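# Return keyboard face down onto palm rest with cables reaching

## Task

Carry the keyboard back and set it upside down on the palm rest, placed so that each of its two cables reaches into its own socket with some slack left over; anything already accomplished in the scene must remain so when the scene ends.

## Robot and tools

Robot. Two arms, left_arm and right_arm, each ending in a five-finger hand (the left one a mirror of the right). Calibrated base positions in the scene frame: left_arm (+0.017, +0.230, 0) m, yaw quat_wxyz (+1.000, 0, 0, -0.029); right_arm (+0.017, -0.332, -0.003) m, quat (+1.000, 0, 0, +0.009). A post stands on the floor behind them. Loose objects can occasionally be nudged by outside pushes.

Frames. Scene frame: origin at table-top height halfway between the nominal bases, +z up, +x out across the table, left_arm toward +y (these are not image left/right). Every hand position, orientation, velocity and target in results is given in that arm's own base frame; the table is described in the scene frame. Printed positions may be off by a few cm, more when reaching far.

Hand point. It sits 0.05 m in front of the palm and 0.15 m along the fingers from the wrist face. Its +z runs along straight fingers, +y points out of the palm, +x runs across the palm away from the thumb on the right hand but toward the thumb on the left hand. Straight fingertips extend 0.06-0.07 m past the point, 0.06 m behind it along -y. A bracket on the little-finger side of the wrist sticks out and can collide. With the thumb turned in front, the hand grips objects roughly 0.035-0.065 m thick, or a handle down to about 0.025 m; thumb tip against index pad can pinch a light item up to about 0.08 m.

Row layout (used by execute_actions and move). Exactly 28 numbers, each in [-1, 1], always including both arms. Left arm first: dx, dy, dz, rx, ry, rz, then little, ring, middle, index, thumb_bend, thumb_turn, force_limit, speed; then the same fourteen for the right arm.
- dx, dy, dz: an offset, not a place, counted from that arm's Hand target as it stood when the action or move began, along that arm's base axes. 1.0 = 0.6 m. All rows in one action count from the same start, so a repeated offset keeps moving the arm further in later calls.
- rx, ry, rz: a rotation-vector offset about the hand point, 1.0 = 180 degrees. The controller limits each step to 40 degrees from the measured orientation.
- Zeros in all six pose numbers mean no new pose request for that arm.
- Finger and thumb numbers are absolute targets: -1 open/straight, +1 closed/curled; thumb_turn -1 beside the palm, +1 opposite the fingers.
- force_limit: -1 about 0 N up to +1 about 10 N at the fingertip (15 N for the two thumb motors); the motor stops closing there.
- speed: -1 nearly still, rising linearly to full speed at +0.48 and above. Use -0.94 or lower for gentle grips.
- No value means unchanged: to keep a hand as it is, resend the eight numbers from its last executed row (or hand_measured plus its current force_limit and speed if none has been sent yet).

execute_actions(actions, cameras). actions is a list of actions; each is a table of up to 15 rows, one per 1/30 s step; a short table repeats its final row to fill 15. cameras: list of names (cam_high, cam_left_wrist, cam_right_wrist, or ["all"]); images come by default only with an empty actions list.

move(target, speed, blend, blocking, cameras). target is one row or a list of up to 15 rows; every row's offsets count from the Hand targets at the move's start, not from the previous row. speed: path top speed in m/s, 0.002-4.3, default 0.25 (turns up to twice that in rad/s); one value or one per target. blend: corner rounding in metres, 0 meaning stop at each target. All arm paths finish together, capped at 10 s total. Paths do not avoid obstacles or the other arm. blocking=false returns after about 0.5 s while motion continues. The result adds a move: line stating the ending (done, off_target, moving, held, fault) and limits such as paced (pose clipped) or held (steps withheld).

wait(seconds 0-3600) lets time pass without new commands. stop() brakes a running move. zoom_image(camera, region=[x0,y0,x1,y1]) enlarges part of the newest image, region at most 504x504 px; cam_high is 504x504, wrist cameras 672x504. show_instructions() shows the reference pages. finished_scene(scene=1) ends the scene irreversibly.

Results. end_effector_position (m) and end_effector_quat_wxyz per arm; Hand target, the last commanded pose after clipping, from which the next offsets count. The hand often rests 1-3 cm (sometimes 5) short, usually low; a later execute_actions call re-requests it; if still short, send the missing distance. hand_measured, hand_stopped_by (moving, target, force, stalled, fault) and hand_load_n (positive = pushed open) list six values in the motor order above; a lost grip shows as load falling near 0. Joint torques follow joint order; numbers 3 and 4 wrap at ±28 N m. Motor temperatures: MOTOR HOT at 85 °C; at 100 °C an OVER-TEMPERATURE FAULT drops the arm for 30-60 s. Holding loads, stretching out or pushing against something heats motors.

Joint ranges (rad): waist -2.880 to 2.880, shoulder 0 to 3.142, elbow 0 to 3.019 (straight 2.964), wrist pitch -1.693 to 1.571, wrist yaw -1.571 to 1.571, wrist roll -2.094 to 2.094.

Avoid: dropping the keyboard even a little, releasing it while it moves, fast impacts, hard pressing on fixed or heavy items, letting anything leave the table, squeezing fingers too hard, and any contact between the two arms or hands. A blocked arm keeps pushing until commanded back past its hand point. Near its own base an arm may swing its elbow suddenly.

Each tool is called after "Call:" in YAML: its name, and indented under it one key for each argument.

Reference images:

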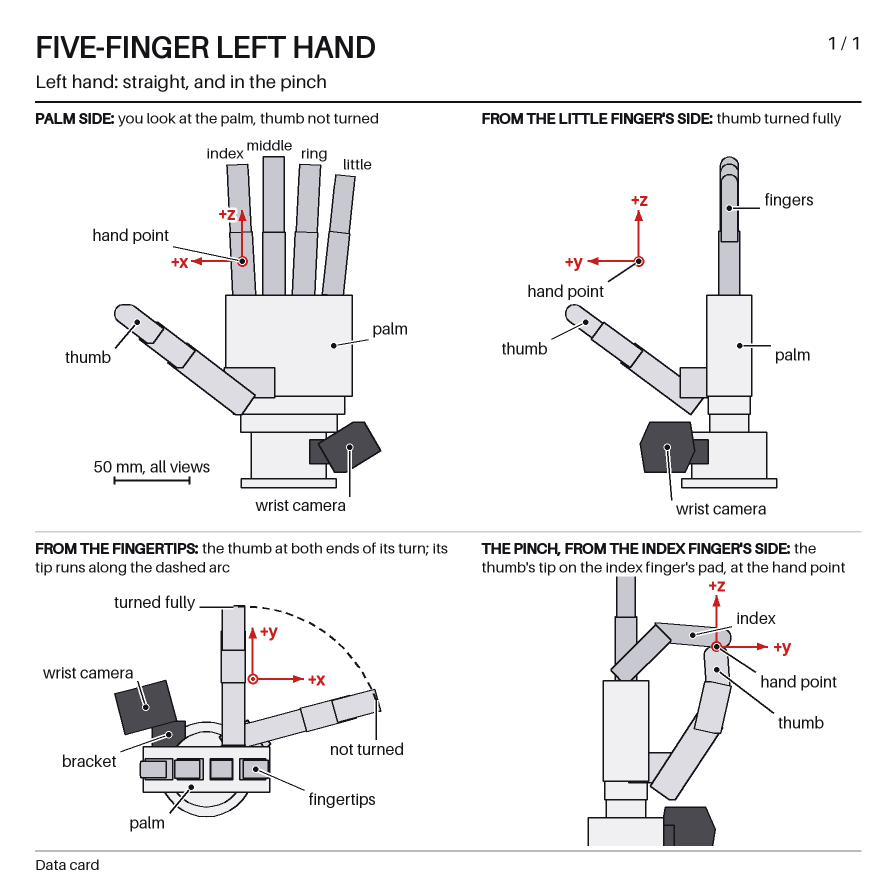

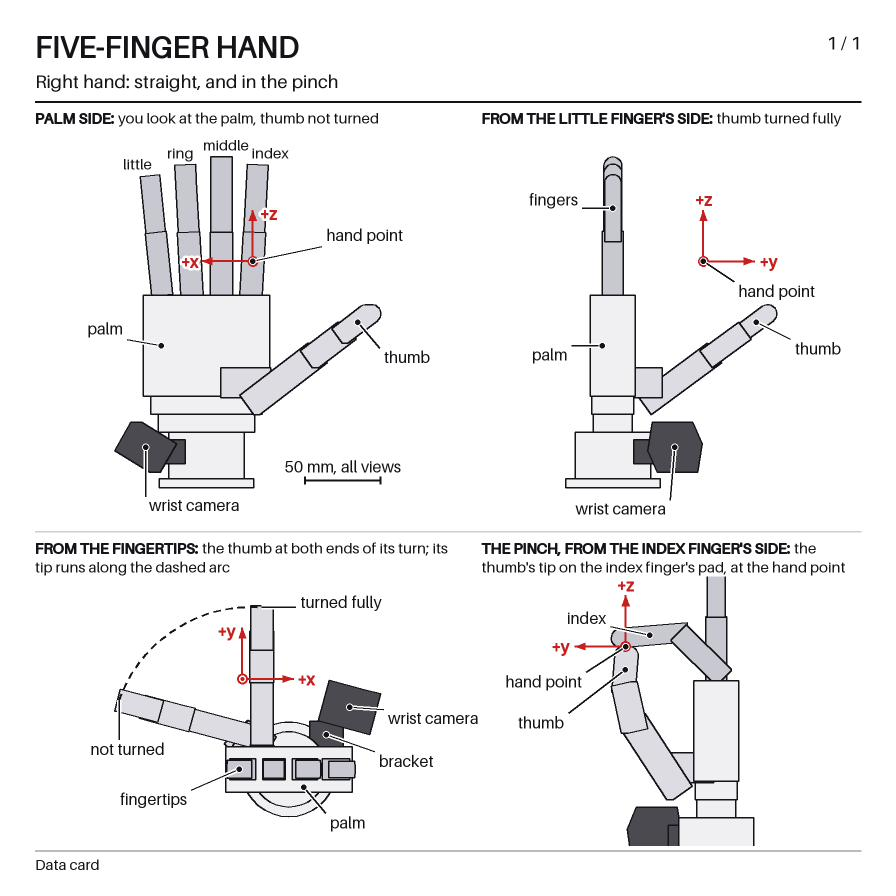

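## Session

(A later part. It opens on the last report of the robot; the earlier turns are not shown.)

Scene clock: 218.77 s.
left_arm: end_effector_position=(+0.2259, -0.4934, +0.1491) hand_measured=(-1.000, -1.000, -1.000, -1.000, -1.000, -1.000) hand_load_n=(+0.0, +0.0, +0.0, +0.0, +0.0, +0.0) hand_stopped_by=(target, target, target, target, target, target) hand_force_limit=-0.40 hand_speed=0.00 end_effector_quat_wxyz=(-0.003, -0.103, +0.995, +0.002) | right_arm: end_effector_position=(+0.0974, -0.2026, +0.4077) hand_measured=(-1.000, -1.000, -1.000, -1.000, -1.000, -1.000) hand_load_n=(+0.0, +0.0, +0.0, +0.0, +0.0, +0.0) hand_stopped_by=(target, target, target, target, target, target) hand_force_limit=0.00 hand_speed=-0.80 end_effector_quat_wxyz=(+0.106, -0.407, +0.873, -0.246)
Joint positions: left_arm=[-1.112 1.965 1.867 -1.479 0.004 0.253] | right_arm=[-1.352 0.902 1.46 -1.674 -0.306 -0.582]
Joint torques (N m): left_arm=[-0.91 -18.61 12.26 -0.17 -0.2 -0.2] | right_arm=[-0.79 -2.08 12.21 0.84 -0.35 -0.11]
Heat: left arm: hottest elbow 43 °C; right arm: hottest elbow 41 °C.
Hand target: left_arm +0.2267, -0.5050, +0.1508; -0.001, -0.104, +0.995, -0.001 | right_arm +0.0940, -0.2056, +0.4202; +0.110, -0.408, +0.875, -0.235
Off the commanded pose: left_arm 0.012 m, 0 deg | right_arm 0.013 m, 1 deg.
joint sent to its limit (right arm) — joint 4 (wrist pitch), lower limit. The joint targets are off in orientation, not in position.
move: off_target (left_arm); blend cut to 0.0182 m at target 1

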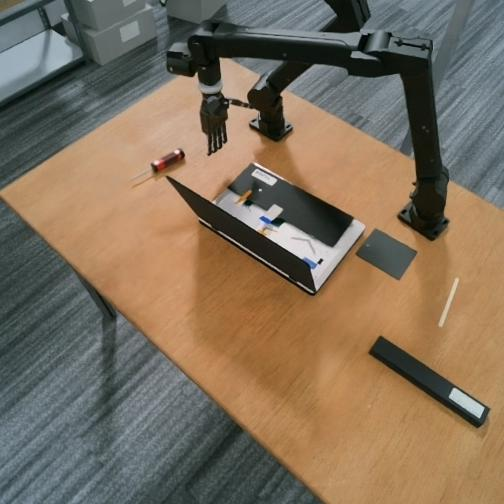

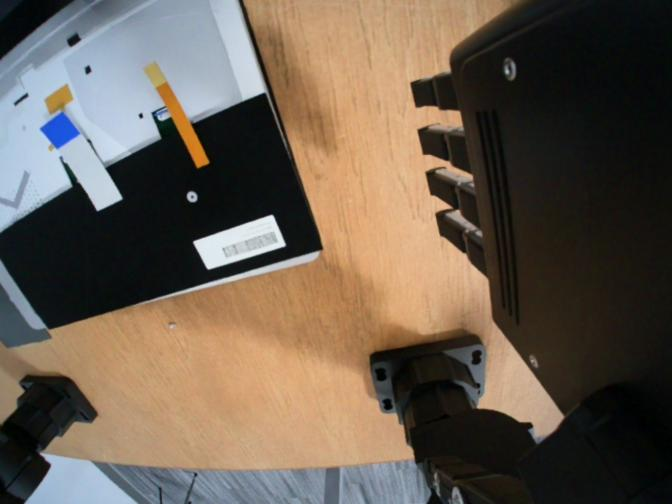

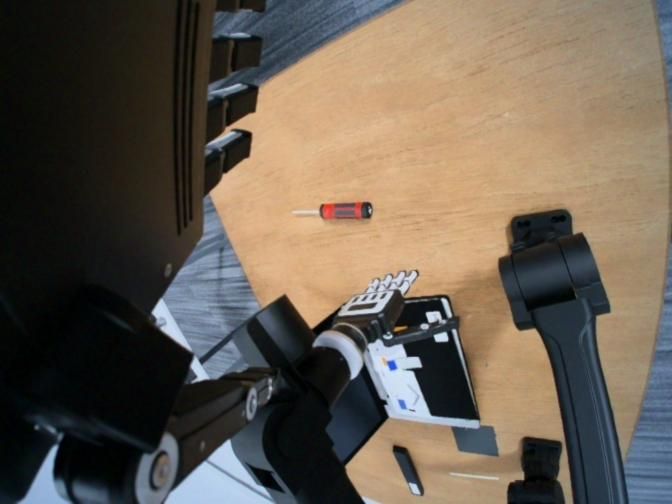

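Call:
move:
  target: [-0.006,0.118,-0.085,0,0,0,-1,-1,-1,-1,-1,-1,-0.4,0,0,0,0,0,0,0,-1,-1,-1,-1,-1,-1,0,-0.8]
  speed: 0.12
  cameras: ["all"]

Call:
zoom_image:
  camera: "cam_high"
  region: [210, 130, 270, 190]

Call:
zoom_image:
  camera: "cam_right_wrist"
  region: [370, 260, 490, 440]

Call:
zoom_image:
  camera: "cam_left_wrist"
  region: [250, 0, 550, 350]

Scene clock: 221.17 s.
left_arm: end_effector_position=(+0.2197, -0.4366, +0.1014) hand_measured=(-1.000, -1.000, -1.000, -1.000, -1.000, -1.000) hand_load_n=(+0.0, +0.0, +0.0, +0.0, +0.0, +0.0) hand_stopped_by=(target, target, target, target, target, target) hand_force_limit=-0.40 hand_speed=0.00 end_effector_quat_wxyz=(-0.002, -0.106, +0.994, +0.002) | right_arm: end_effector_position=(+0.0974, -0.2026, +0.4077) hand_measured=(-1.000, -1.000, -1.000, -1.000, -1.000, -1.000) hand_load_n=(+0.5, +0.0, +0.0, +0.0, +0.0, +0.0) hand_stopped_by=(target, target, target, target, target, target) hand_force_limit=0.00 hand_speed=-0.80 end_effector_quat_wxyz=(+0.106, -0.407, +0.873, -0.246)
Joint positions: left_arm=[-1.076 1.846 1.561 -1.292 0.002 0.282] | right_arm=[-1.352 0.902 1.46 -1.674 -0.306 -0.582]
Joint torques (N m): left_arm=[0.15 -18.78 7.86 0.8 -0.16 0] | right_arm=[-0.79 -2.14 12.21 0.76 -0.33 -0.08]
Heat: left arm: hottest elbow 43 °C; right arm: hottest elbow 41 °C.
Hand target: left_arm +0.2231, -0.4342, +0.0999; -0.001, -0.104, +0.995, -0.001 | right_arm +0.0940, -0.2056, +0.4202; +0.110, -0.408, +0.875, -0.235
Off the commanded pose: left_arm 0.004 m, 0 deg | right_arm 0.013 m, 1 deg.
joint sent to its limit (right arm) — joint 4 (wrist pitch), lower limit. The joint targets are off in orientation, not in position.
move: done

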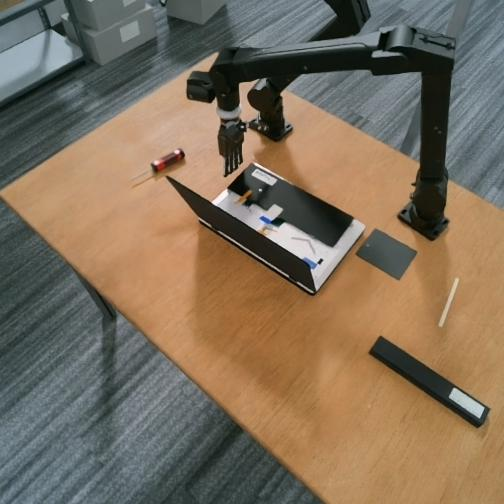

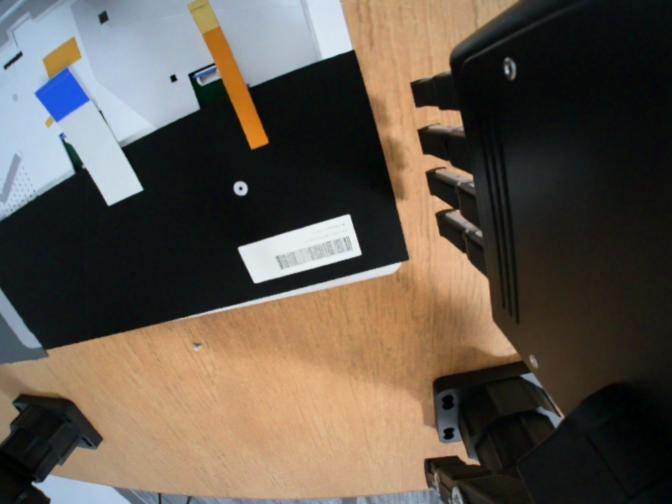

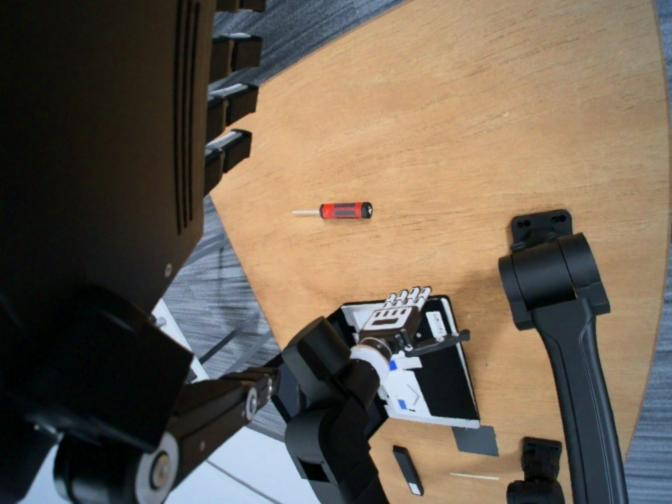

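Scaled by 8.400 from the camera's image (finer frame: 720x720).

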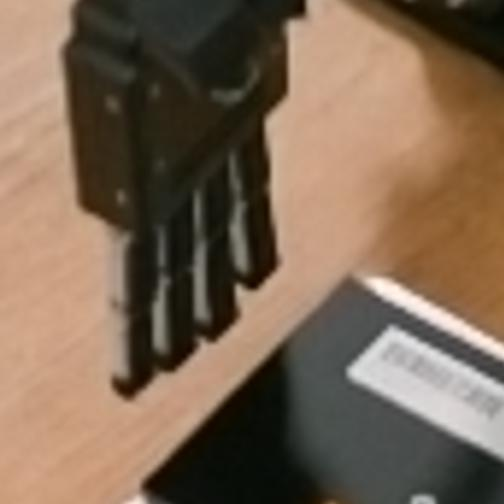

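Scaled by 2.800 from the camera's image (finer frame: 960x720).

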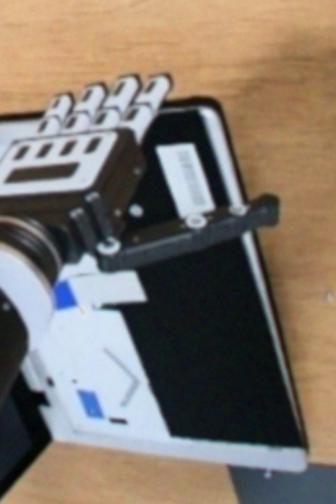

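Scaled by 1.440 from the camera's image (finer frame: 960x720).

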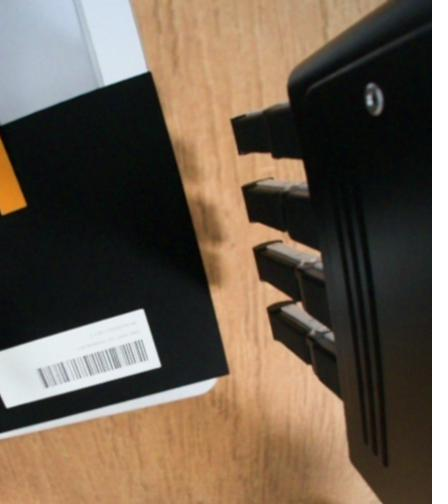

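Call:
execute_actions:
  actions: []

Scene clock: 221.57 s.
left_arm: end_effector_position=(+0.2198, -0.4367, +0.1013) hand_measured=(-1.000, -1.000, -1.000, -1.000, -1.000, -1.000) hand_load_n=(+0.0, +0.0, +0.0, +0.0, +0.0, +0.0) hand_stopped_by=(target, target, target, target, target, target) hand_force_limit=-0.40 hand_speed=0.00 end_effector_quat_wxyz=(-0.002, -0.105, +0.994, +0.002) | right_arm: end_effector_position=(+0.0974, -0.2026, +0.4077) hand_measured=(-1.000, -1.000, -1.000, -1.000, -1.000, -1.000) hand_load_n=(+0.0, +0.0, +0.0, +0.0, +0.0, +0.0) hand_stopped_by=(target, target, target, target, target, target) hand_force_limit=0.00 hand_speed=-0.80 end_effector_quat_wxyz=(+0.106, -0.407, +0.873, -0.246)
Joint positions: left_arm=[-1.076 1.846 1.561 -1.291 0.002 0.283] | right_arm=[-1.352 0.902 1.46 -1.674 -0.306 -0.582]
Joint velocities: within noise
Joint torques (N m): left_arm=[0.15 -18.9 7.86 0.81 -0.17 -0.01] | right_arm=[-0.73 -1.85 12.26 0.81 -0.33 -0.08]
Motor temperatures (°C): left_arm=[32 39 43 31 30 33] | right_arm=[32 32 41 32 31 33]
Heat: left arm: hottest elbow 43 °C; right arm: hottest elbow 41 °C.
Hand target: left_arm +0.2232, -0.4343, +0.0999; -0.001, -0.104, +0.995, -0.001 | right_arm +0.0940, -0.2056, +0.4202; +0.110, -0.408, +0.875, -0.235
Off the commanded pose: left_arm 0.004 m, 0 deg | right_arm 0.013 m, 1 deg.

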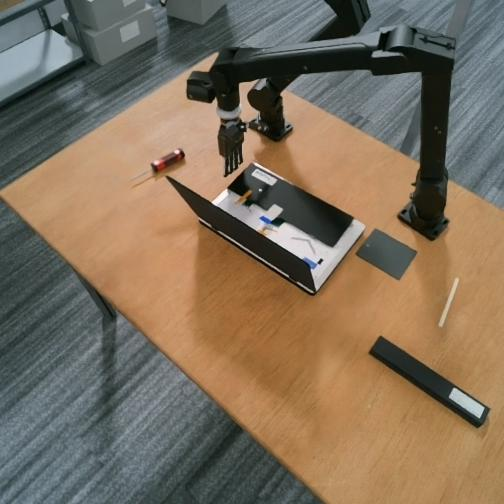

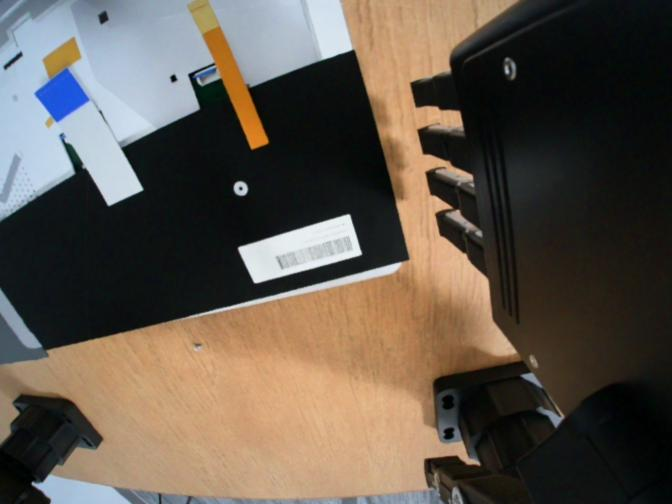

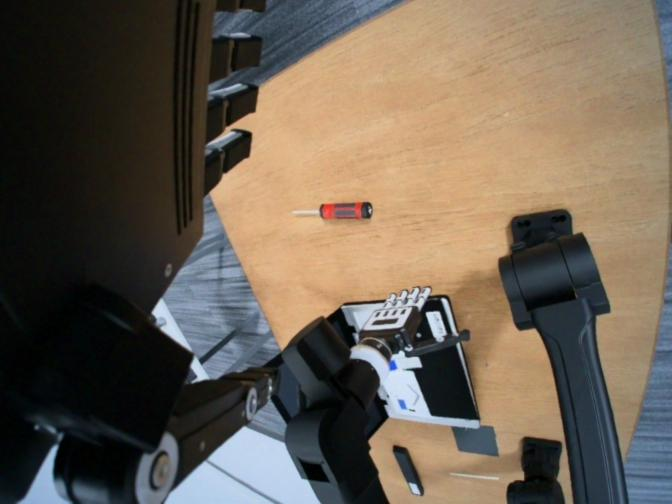

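Call:
zoom_image:
  camera: "cam_left_wrist"
  region: [0, 0, 420, 360]

Call:
zoom_image:
  camera: "cam_high"
  region: [200, 140, 380, 300]

Scaled by 1.200 from the camera's image (finer frame: 960x720).

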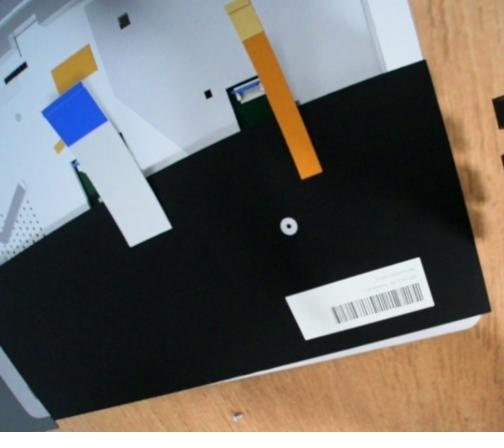

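Scaled by 2.800 from the camera's image (finer frame: 720x720).

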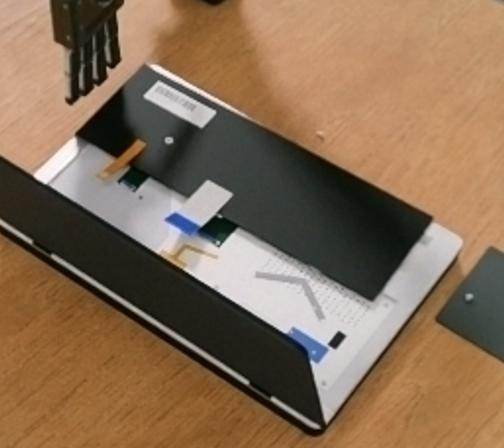

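Call:
move:
  target: [-0.0075,0.0333,-0.002,0,0,0,-1,-1,-1,-1,-1,-1,-0.4,0, 0,0,0,0,0,0,-1,-1,-1,-1,-1,-1,0,-0.8]
  speed: 0.04
  cameras: ["cam_high","cam_left_wrist"]

Call:
zoom_image:
  camera: "cam_high"
  region: [200, 140, 380, 300]

Call:
zoom_image:
  camera: "cam_left_wrist"
  region: [160, 20, 500, 300]

Scene clock: 223.10 s.
left_arm: end_effector_position=(+0.2138, -0.4175, +0.1006) hand_measured=(-1.000, -1.000, -1.000, -1.000, -1.000, -1.000) hand_load_n=(+0.0, +0.0, +0.0, +0.0, +0.0, +0.0) hand_stopped_by=(target, target, target, target, target, target) hand_force_limit=-0.40 hand_speed=0.00 end_effector_quat_wxyz=(-0.002, -0.104, +0.995, +0.002) | right_arm: end_effector_position=(+0.0974, -0.2026, +0.4077) hand_measured=(-1.000, -1.000, -1.000, -1.000, -1.000, -1.000) hand_load_n=(+0.0, +0.0, +0.0, +0.0, +0.0, +0.0) hand_stopped_by=(target, target, target, target, target, target) hand_force_limit=0.00 hand_speed=-0.80 end_effector_quat_wxyz=(+0.106, -0.407, +0.873, -0.246)
Joint positions: left_arm=[-1.07 1.797 1.488 -1.267 0.002 0.293] | right_arm=[-1.352 0.902 1.46 -1.674 -0.306 -0.582]
Joint torques (N m): left_arm=[0.38 -17.96 7.8 0.83 -0.17 -0.01] | right_arm=[-0.85 -2.14 12.26 0.8 -0.33 -0.11]
Heat: left arm: hottest elbow 43 °C; right arm: hottest elbow 41 °C.
Hand target: left_arm +0.2186, -0.4143, +0.0987; -0.001, -0.104, +0.995, -0.001 | right_arm +0.0940, -0.2056, +0.4202; +0.110, -0.408, +0.875, -0.235
Off the commanded pose: left_arm 0.006 m, 0 deg | right_arm 0.013 m, 1 deg.
joint sent to its limit (right arm) — joint 4 (wrist pitch), lower limit. The joint targets are off in orientation, not in position.
move: done

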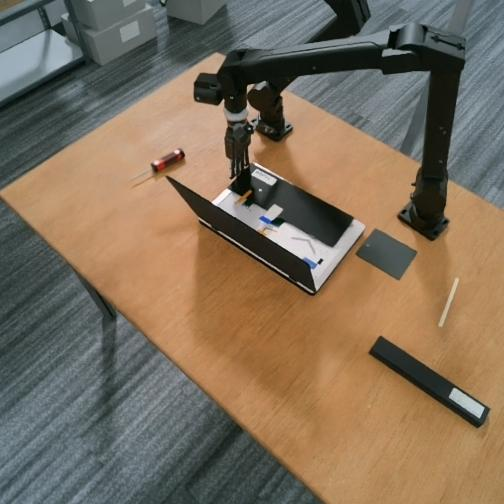

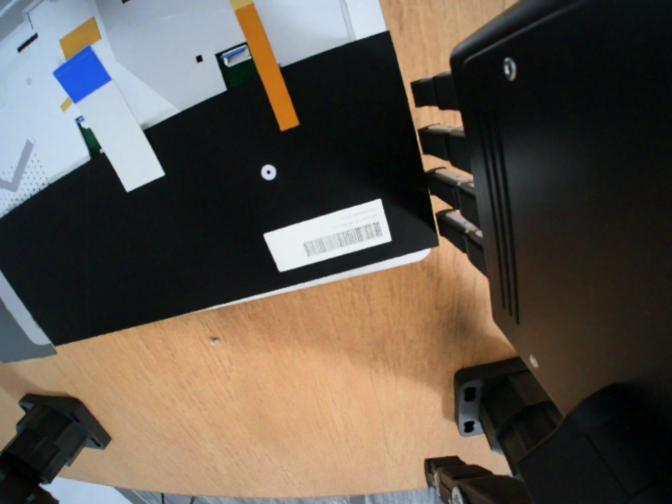

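Scaled by 2.800 from the camera's image (finer frame: 720x720).

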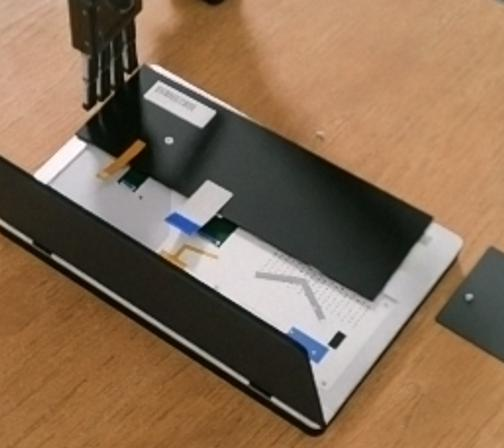

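Scaled by 1.482 from the camera's image (finer frame: 960x720).

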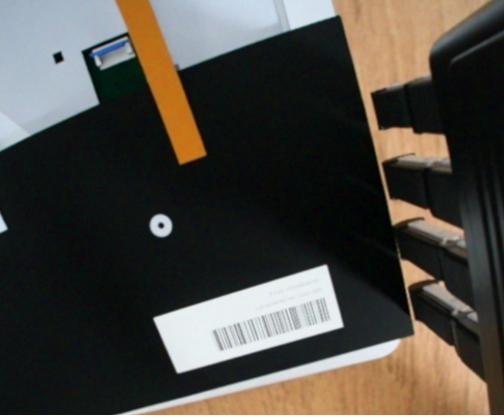

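Call:
move:
  target: [-0.0025,0.0125,0,0,0,0,-1,-1,-1,-1,-1,-1,-0.4,0, 0,0,0,0,0,0,-1,-1,-1,-1,-1,-1,0,-0.8]
  speed: 0.04
  cameras: ["cam_high","cam_left_wrist"]

Call:
zoom_image:
  camera: "cam_high"
  region: [200, 140, 380, 300]

Call:
zoom_image:
  camera: "cam_left_wrist"
  region: [160, 20, 500, 300]

Scene clock: 223.87 s.
left_arm: end_effector_position=(+0.2127, -0.4129, +0.1010) hand_measured=(-1.000, -1.000, -1.000, -1.000, -1.000, -1.000) hand_load_n=(+0.0, +0.0, +0.0, +0.0, +0.0, +0.0) hand_stopped_by=(target, target, target, target, target, target) hand_force_limit=-0.40 hand_speed=0.00 end_effector_quat_wxyz=(+0.000, -0.103, +0.995, -0.002) | right_arm: end_effector_position=(+0.0974, -0.2026, +0.4077) hand_measured=(-1.000, -1.000, -1.000, -1.000, -1.000, -1.000) hand_load_n=(+0.0, +0.0, +0.0, +0.0, +0.0, +0.0) hand_stopped_by=(target, target, target, target, target, target) hand_force_limit=0.00 hand_speed=-0.80 end_effector_quat_wxyz=(+0.106, -0.407, +0.873, -0.246)
Joint positions: left_arm=[-1.068 1.779 1.466 -1.254 0.002 0.297] | right_arm=[-1.352 0.902 1.46 -1.674 -0.306 -0.582]
Joint torques (N m): left_arm=[0.56 -17.67 7.58 0.58 -0.16 0.01] | right_arm=[-0.62 -1.67 12.25 0.75 -0.32 -0.1]
Heat: left arm: hottest elbow 43 °C; right arm: hottest elbow 41 °C.
Hand target: left_arm +0.2171, -0.4068, +0.0987; -0.001, -0.104, +0.995, -0.001 | right_arm +0.0940, -0.2056, +0.4202; +0.110, -0.408, +0.875, -0.235
Off the commanded pose: left_arm 0.008 m, 0 deg | right_arm 0.013 m, 1 deg.
joint sent to its limit (right arm) — joint 4 (wrist pitch), lower limit. The joint targets are off in orientation, not in position.
move: done

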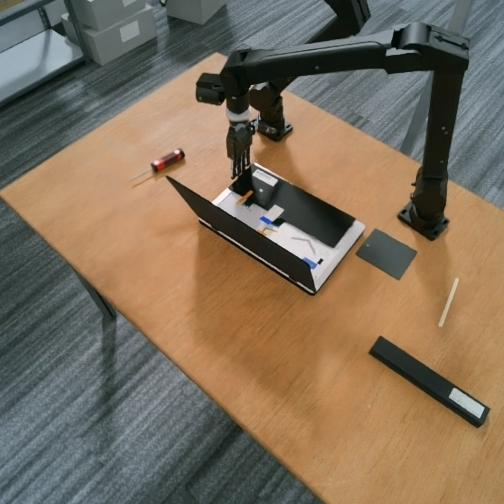

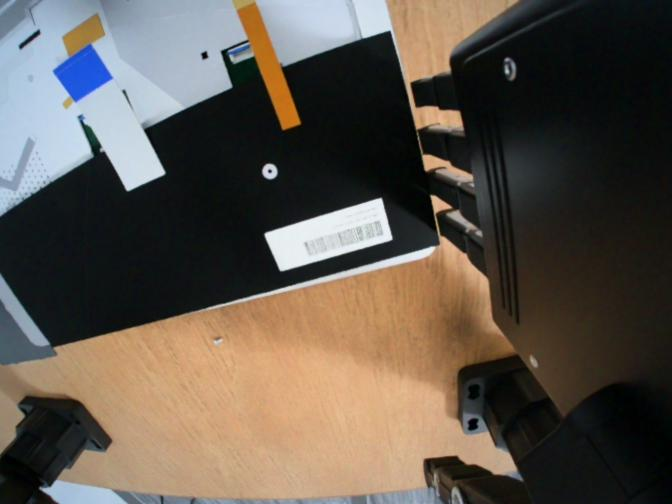

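Scaled by 2.800 from the camera's image (finer frame: 720x720).

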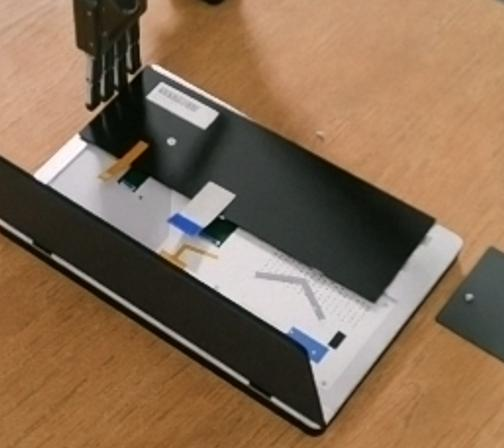

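Scaled by 1.482 from the camera's image (finer frame: 960x720).

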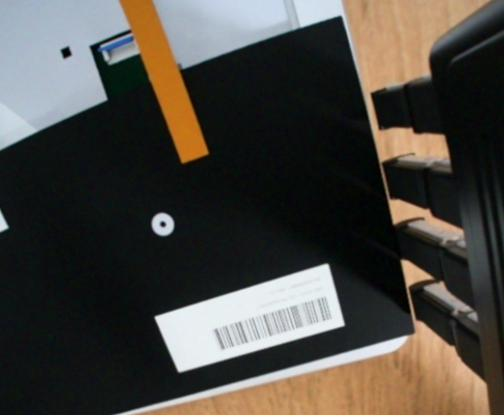

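Call:
move:
  target: [-0.0025,0.0117,0,0,0,0,-1,-1,-1,-1,-1,-1,-0.4,0, 0,0,0,0,0,0,-1,-1,-1,-1,-1,-1,0,-0.8]
  speed: 0.04
  cameras: ["cam_high","cam_left_wrist"]

Call:
zoom_image:
  camera: "cam_high"
  region: [200, 140, 380, 300]

Call:
zoom_image:
  camera: "cam_left_wrist"
  region: [160, 20, 500, 300]

Scene clock: 224.67 s.
left_arm: end_effector_position=(+0.2117, -0.4075, +0.1028) hand_measured=(-1.000, -1.000, -1.000, -1.000, -1.000, -1.000) hand_load_n=(+0.0, +0.0, +0.0, +0.0, +0.0, +0.0) hand_stopped_by=(target, target, target, target, target, target) hand_force_limit=-0.40 hand_speed=0.00 end_effector_quat_wxyz=(+0.001, -0.103, +0.995, -0.006) | right_arm: end_effector_position=(+0.0974, -0.2026, +0.4077) hand_measured=(-1.000, -1.000, -1.000, -1.000, -1.000, -1.000) hand_load_n=(+0.0, +0.0, +0.0, +0.0, +0.0, +0.0) hand_stopped_by=(target, target, target, target, target, target) hand_force_limit=0.00 hand_speed=-0.80 end_effector_quat_wxyz=(+0.106, -0.407, +0.873, -0.246)
Joint positions: left_arm=[-1.064 1.759 1.444 -1.245 0.003 0.301] | right_arm=[-1.352 0.902 1.46 -1.674 -0.306 -0.582]
Joint torques (N m): left_arm=[0.67 -17.08 7.46 0.51 -0.17 0.01] | right_arm=[-0.67 -2.02 12.25 0.84 -0.32 -0.1]
Heat: left arm: hottest elbow 43 °C; right arm: hottest elbow 41 °C.
Hand target: left_arm +0.2156, -0.3998, +0.0987; -0.001, -0.104, +0.995, -0.001 | right_arm +0.0940, -0.2056, +0.4202; +0.110, -0.408, +0.875, -0.235
Off the commanded pose: left_arm 0.010 m, 1 deg | right_arm 0.013 m, 1 deg.
joint sent to its limit (right arm) — joint 4 (wrist pitch), lower limit. The joint targets are off in orientation, not in position.
move: done

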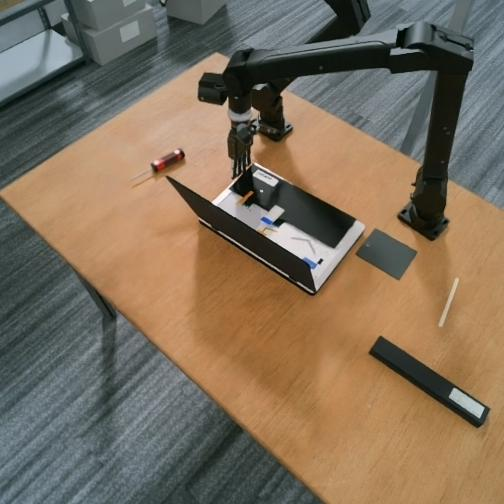

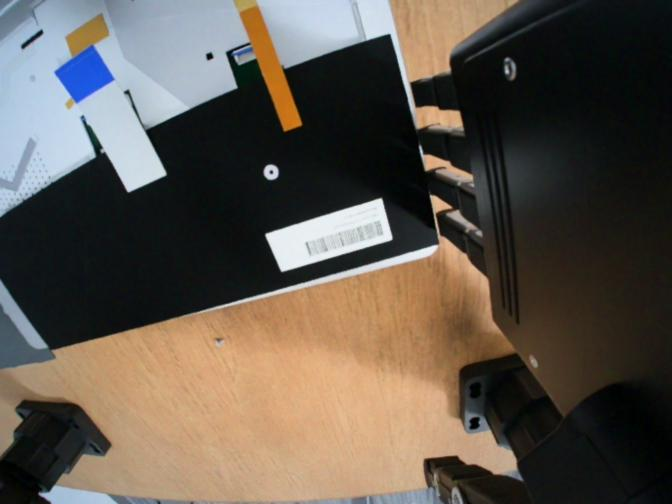

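Scaled by 2.800 from the camera's image (finer frame: 720x720).

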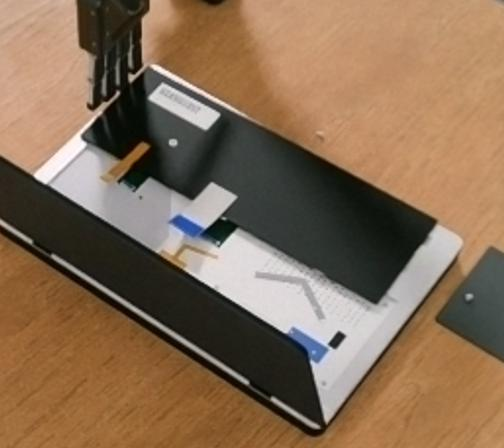

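Scaled by 1.482 from the camera's image (finer frame: 960x720).

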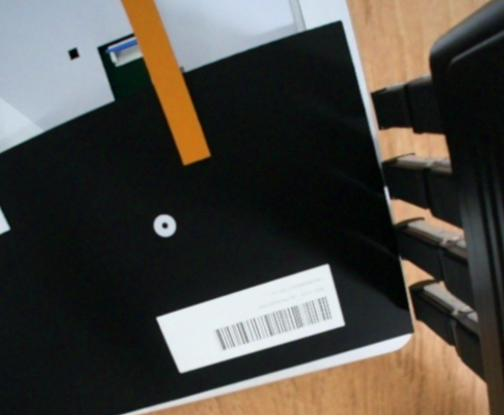

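Call:
move:
  target: [-0.0025,0.0117,-0.001,0,0,0,-1,-1,-1,-1,-1,-1,-0.4,0, 0,0,0,0,0,0,-1,-1,-1,-1,-1,-1,0,-0.8]
  speed: 0.04
  cameras: ["cam_high","cam_left_wrist"]

Call:
zoom_image:
  camera: "cam_high"
  region: [200, 140, 380, 300]

Call:
zoom_image:
  camera: "cam_left_wrist"
  region: [160, 20, 500, 300]

Scene clock: 225.47 s.
left_arm: end_effector_position=(+0.2107, -0.4006, +0.1034) hand_measured=(-1.000, -1.000, -1.000, -1.000, -1.000, -1.000) hand_load_n=(+0.0, +0.0, +0.0, +0.0, +0.0, +0.0) hand_stopped_by=(target, target, target, target, target, target) hand_force_limit=-0.40 hand_speed=0.00 end_effector_quat_wxyz=(+0.001, -0.103, +0.995, -0.007) | right_arm: end_effector_position=(+0.0974, -0.2026, +0.4077) hand_measured=(-1.000, -1.000, -1.000, -1.000, -1.000, -1.000) hand_load_n=(+0.0, +0.0, +0.0, +0.0, +0.0, +0.0) hand_stopped_by=(target, target, target, target, target, target) hand_force_limit=0.00 hand_speed=-0.80 end_effector_quat_wxyz=(+0.106, -0.407, +0.873, -0.246)
Joint positions: left_arm=[-1.059 1.74 1.421 -1.238 0.003 0.305] | right_arm=[-1.352 0.902 1.46 -1.674 -0.306 -0.582]
Joint torques (N m): left_arm=[0.62 -16.56 7.38 0.55 -0.18 -0.01] | right_arm=[-0.91 -1.96 12.26 0.81 -0.32 -0.12]
Heat: left arm: hottest elbow 43 °C; right arm: hottest elbow 41 °C.
Hand target: left_arm +0.2142, -0.3928, +0.0982; -0.001, -0.104, +0.995, -0.001 | right_arm +0.0940, -0.2056, +0.4202; +0.110, -0.408, +0.875, -0.235
Off the commanded pose: left_arm 0.010 m, 1 deg | right_arm 0.013 m, 1 deg.
joint sent to its limit (right arm) — joint 4 (wrist pitch), lower limit. The joint targets are off in orientation, not in position.
move: done

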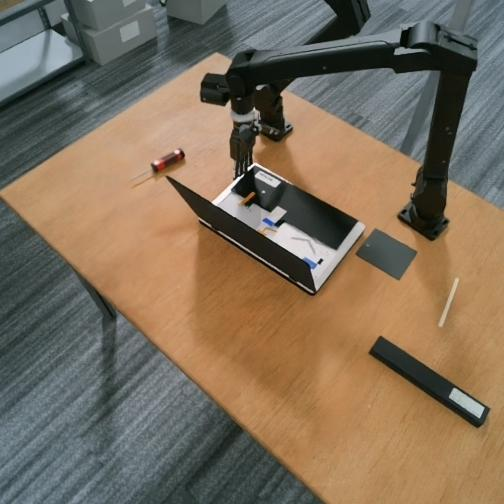

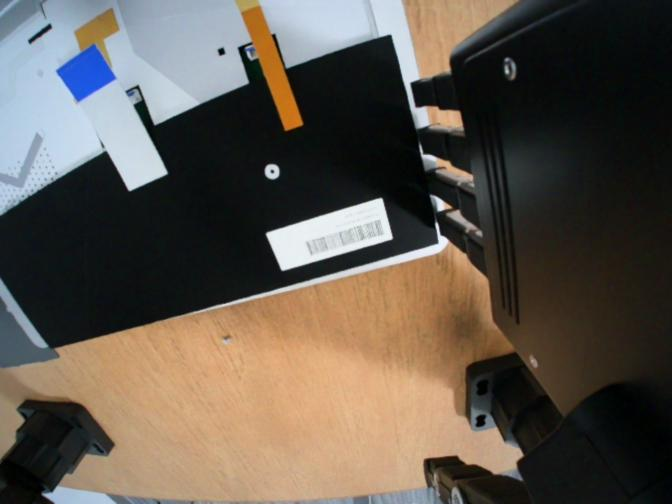

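Scaled by 2.800 from the camera's image (finer frame: 720x720).

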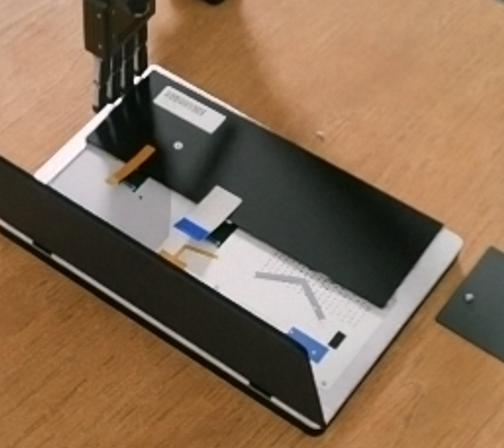

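Scaled by 1.482 from the camera's image (finer frame: 960x720).

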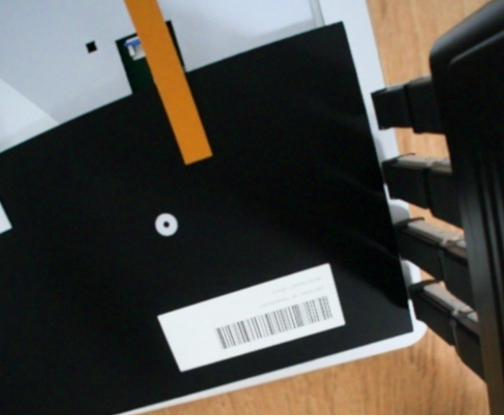

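Call:
move:
  target: [0.03,-0.12,0.005,0,0,0,-1,-1,-1,-1,-1,-1,-0.4,0, 0,0,0,0,0,0,-1,-1,-1,-1,-1,-1,0,-0.8]
  speed: 0.1
  cameras: ["cam_high","cam_left_wrist","cam_right_wrist"]

Call:
zoom_image:
  camera: "cam_right_wrist"
  region: [350, 260, 490, 440]

Call:
zoom_image:
  camera: "cam_high"
  region: [200, 140, 380, 300]

Call:
zoom_image:
  camera: "cam_left_wrist"
  region: [0, 0, 420, 360]

Scene clock: 227.10 s.
left_arm: end_effector_position=(+0.2313, -0.4529, +0.1014) hand_measured=(-1.000, -1.000, -1.000, -1.000, -1.000, -1.000) hand_load_n=(+0.0, +0.0, +0.0, +0.0, -0.5, +0.0) hand_stopped_by=(target, target, target, target, target, target) hand_force_limit=-0.40 hand_speed=0.00 end_effector_quat_wxyz=(-0.002, -0.104, +0.995, -0.001) | right_arm: end_effector_position=(+0.0974, -0.2026, +0.4077) hand_measured=(-1.000, -1.000, -1.000, -1.000, -1.000, -1.000) hand_load_n=(+0.0, +0.0, +0.0, +0.0, +0.0, +0.0) hand_stopped_by=(target, target, target, target, target, target) hand_force_limit=0.00 hand_speed=-0.80 end_effector_quat_wxyz=(+0.106, -0.407, +0.873, -0.246)
Joint positions: left_arm=[-1.072 1.892 1.63 -1.309 0.004 0.291] | right_arm=[-1.352 0.902 1.46 -1.674 -0.306 -0.582]
Joint torques (N m): left_arm=[-1.03 -16.85 11.71 -0.12 -0.2 -0.21] | right_arm=[-0.91 -2.26 12.12 0.75 -0.31 -0.12]
Heat: left arm: hottest elbow 43 °C; right arm: hottest elbow 41 °C.
Hand target: left_arm +0.2320, -0.4649, +0.1011; -0.001, -0.104, +0.995, -0.001 | right_arm +0.0940, -0.2056, +0.4202; +0.110, -0.408, +0.875, -0.235
Off the commanded pose: left_arm 0.012 m, 0 deg | right_arm 0.013 m, 1 deg.
joint sent to its limit (right arm) — joint 4 (wrist pitch), lower limit. The joint targets are off in orientation, not in position.
move: off_target (left_arm)

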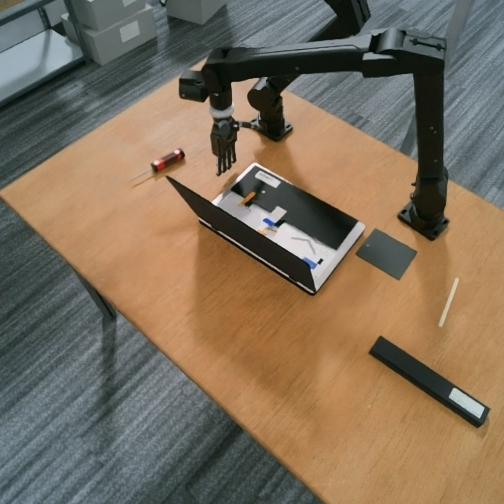

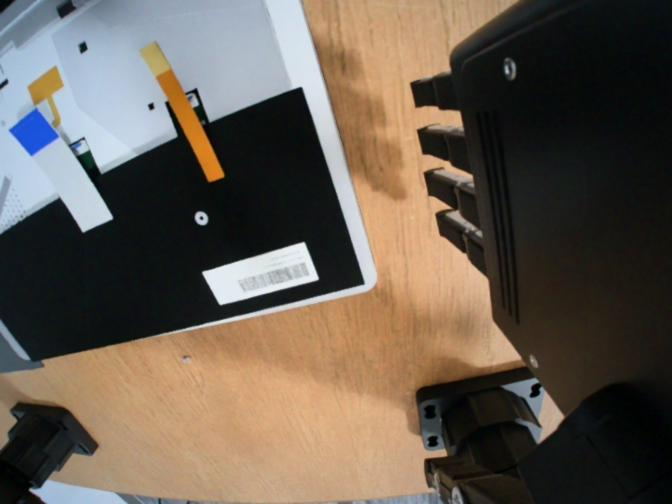

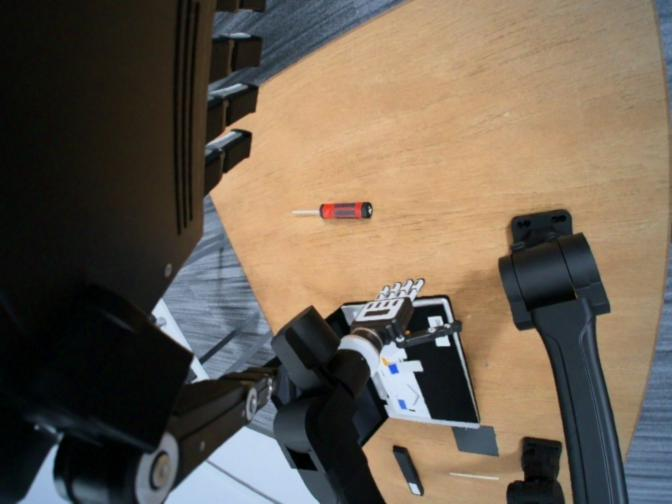

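Scaled by 2.800 from the camera's image (finer frame: 960x720).

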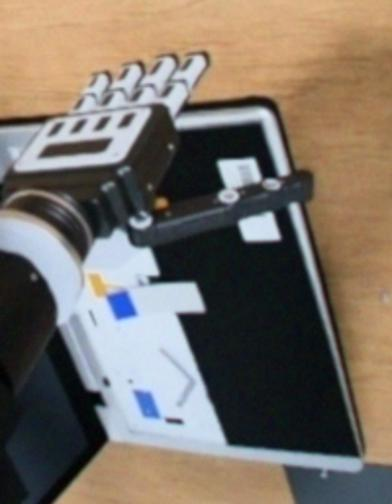

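Scaled by 2.800 from the camera's image (finer frame: 720x720).

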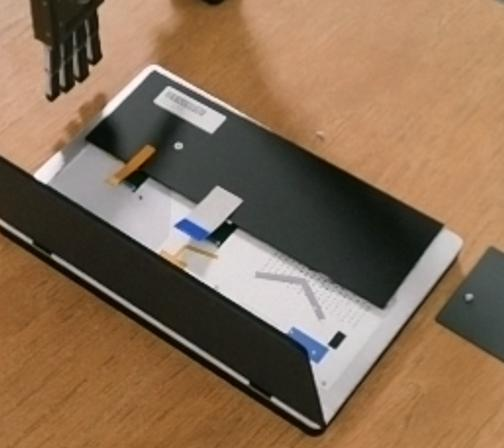

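Scaled by 1.200 from the camera's image (finer frame: 960x720).

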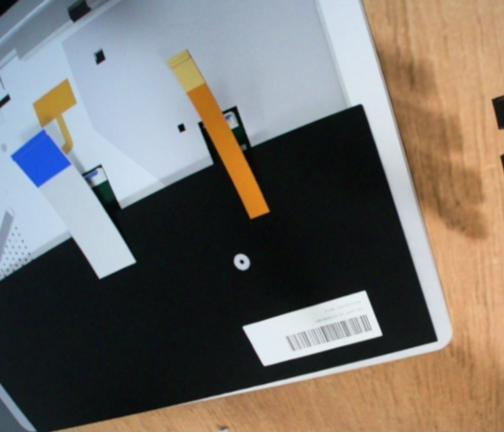

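Call:
move:
  target:
    - [0,0,0.12,0,0,0,-1,-1,-1,-1,-1,-1,-0.4,0, 0,0,0,0,0,0,-1,-1,-1,-1,-1,-1,0,-0.8]
    - [-0.15,-0.02,0.3,0,0,0,-1,-1,-1,-1,-1,-1,-0.4,0, 0,0,0,0,0,0,-1,-1,-1,-1,-1,-1,0,-0.8]
  blend: 0.04
  cameras: ["cam_high","cam_left_wrist","cam_right_wrist"]

Call:
zoom_image:
  camera: "cam_right_wrist"
  region: [350, 260, 490, 440]

Call:
zoom_image:
  camera: "cam_high"
  region: [200, 140, 380, 300]

Scene clock: 229.20 s.
left_arm: end_effector_position=(+0.1400, -0.4706, +0.2721) hand_measured=(-1.000, -1.000, -1.000, -1.000, -1.000, -1.000) hand_load_n=(+0.0, +0.0, -0.5, +0.0, +0.0, +0.0) hand_stopped_by=(target, target, target, target, target, target) hand_force_limit=-0.40 hand_speed=0.00 end_effector_quat_wxyz=(+0.001, -0.099, +0.995, -0.015) | right_arm: end_effector_position=(+0.0974, -0.2026, +0.4077) hand_measured=(-1.000, -1.000, -1.000, -1.000, -1.000, -1.000) hand_load_n=(+0.0, +0.0, +0.0, -0.5, +0.0, +0.0) hand_stopped_by=(target, target, target, target, target, target) hand_force_limit=0.00 hand_speed=-0.80 end_effector_quat_wxyz=(+0.106, -0.407, +0.873, -0.246)
Joint positions: left_arm=[-1.234 1.784 1.93 -1.687 0.005 0.139] | right_arm=[-1.352 0.902 1.46 -1.674 -0.306 -0.582]
Joint torques (N m): left_arm=[-0.26 -17.26 11.9 -0.06 -0.15 -0.22] | right_arm=[-0.79 -1.85 12.21 0.77 -0.34 -0.12]
Heat: left arm: hottest elbow 43 °C; right arm: hottest elbow 41 °C.
Hand target: left_arm +0.1421, -0.4769, +0.2810; -0.001, -0.104, +0.995, -0.001 | right_arm +0.0940, -0.2056, +0.4202; +0.110, -0.408, +0.875, -0.235
Off the commanded pose: left_arm 0.011 m, 2 deg | right_arm 0.013 m, 1 deg.
joint sent to its limit (left arm) — joint 4 (wrist pitch), lower limit. The joint targets are off in orientation, not in position.
joint sent to its limit (right arm) — joint 4 (wrist pitch), lower limit. The joint targets are off in orientation, not in position.
move: off_target (left_arm); blend cut to 0.036 m at target 1

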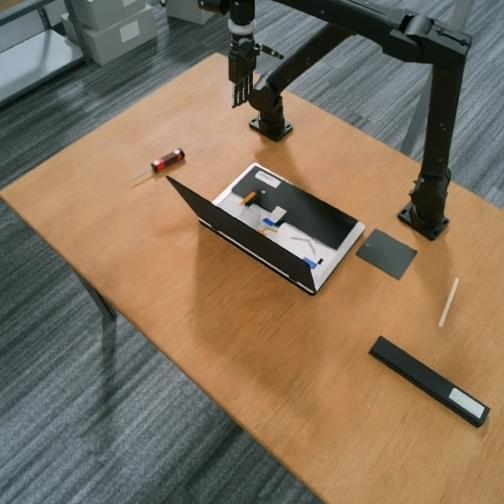

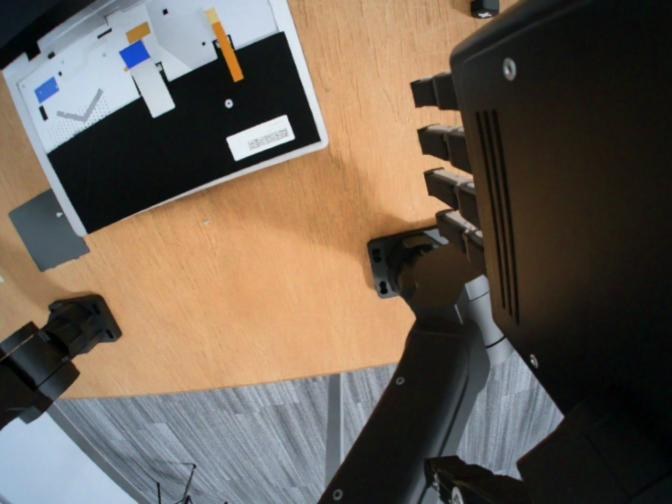

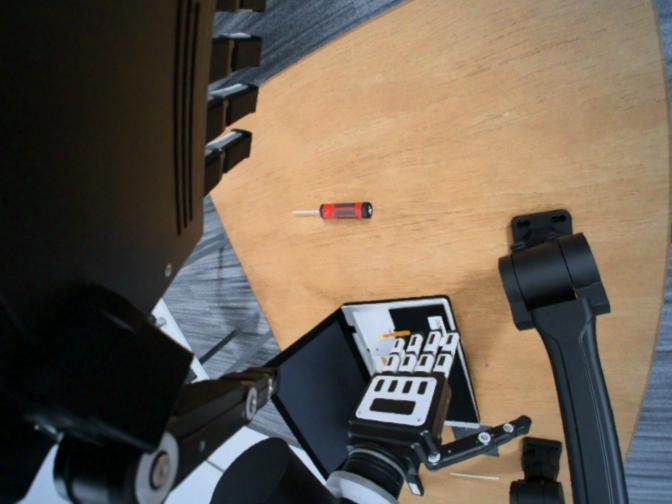

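Scaled by 2.800 from the camera's image (finer frame: 960x720).

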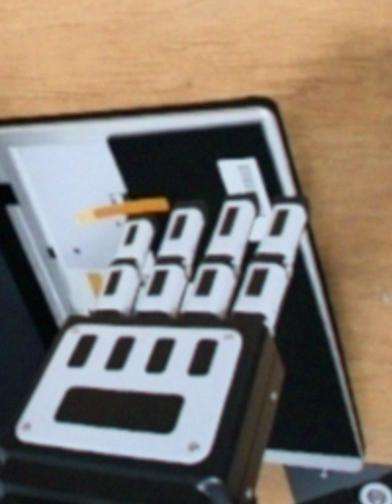

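Scaled by 2.800 from the camera's image (finer frame: 720x720).

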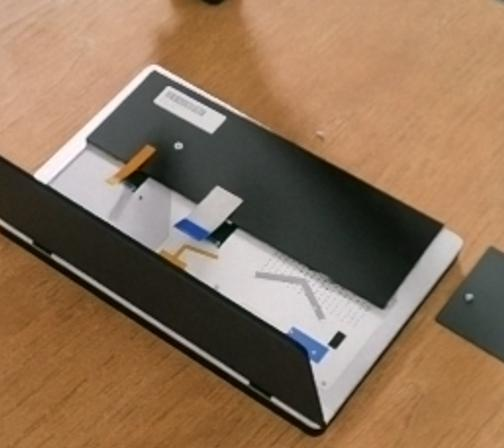

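Call:
zoom_image:
  camera: "cam_left_wrist"
  region: [40, 0, 240, 160]

Call:
zoom_image:
  camera: "cam_left_wrist"
  region: [0, 0, 340, 250]

Scaled by 2.520 from the camera's image (finer frame: 960x720).

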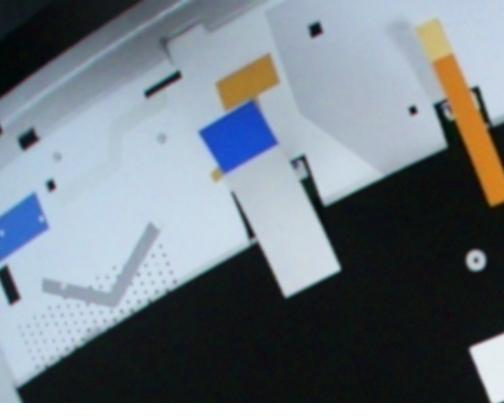

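Scaled by 1.482 from the camera's image (finer frame: 960x720).

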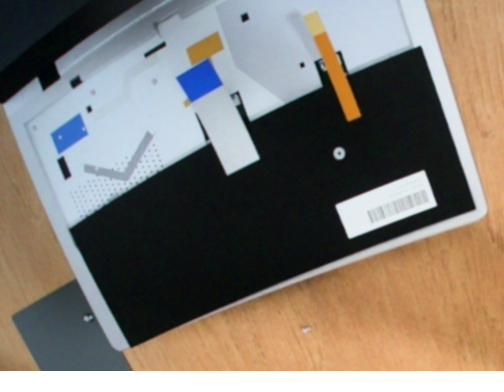

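Call:
finished_scene:

The scene is finished: the task was done.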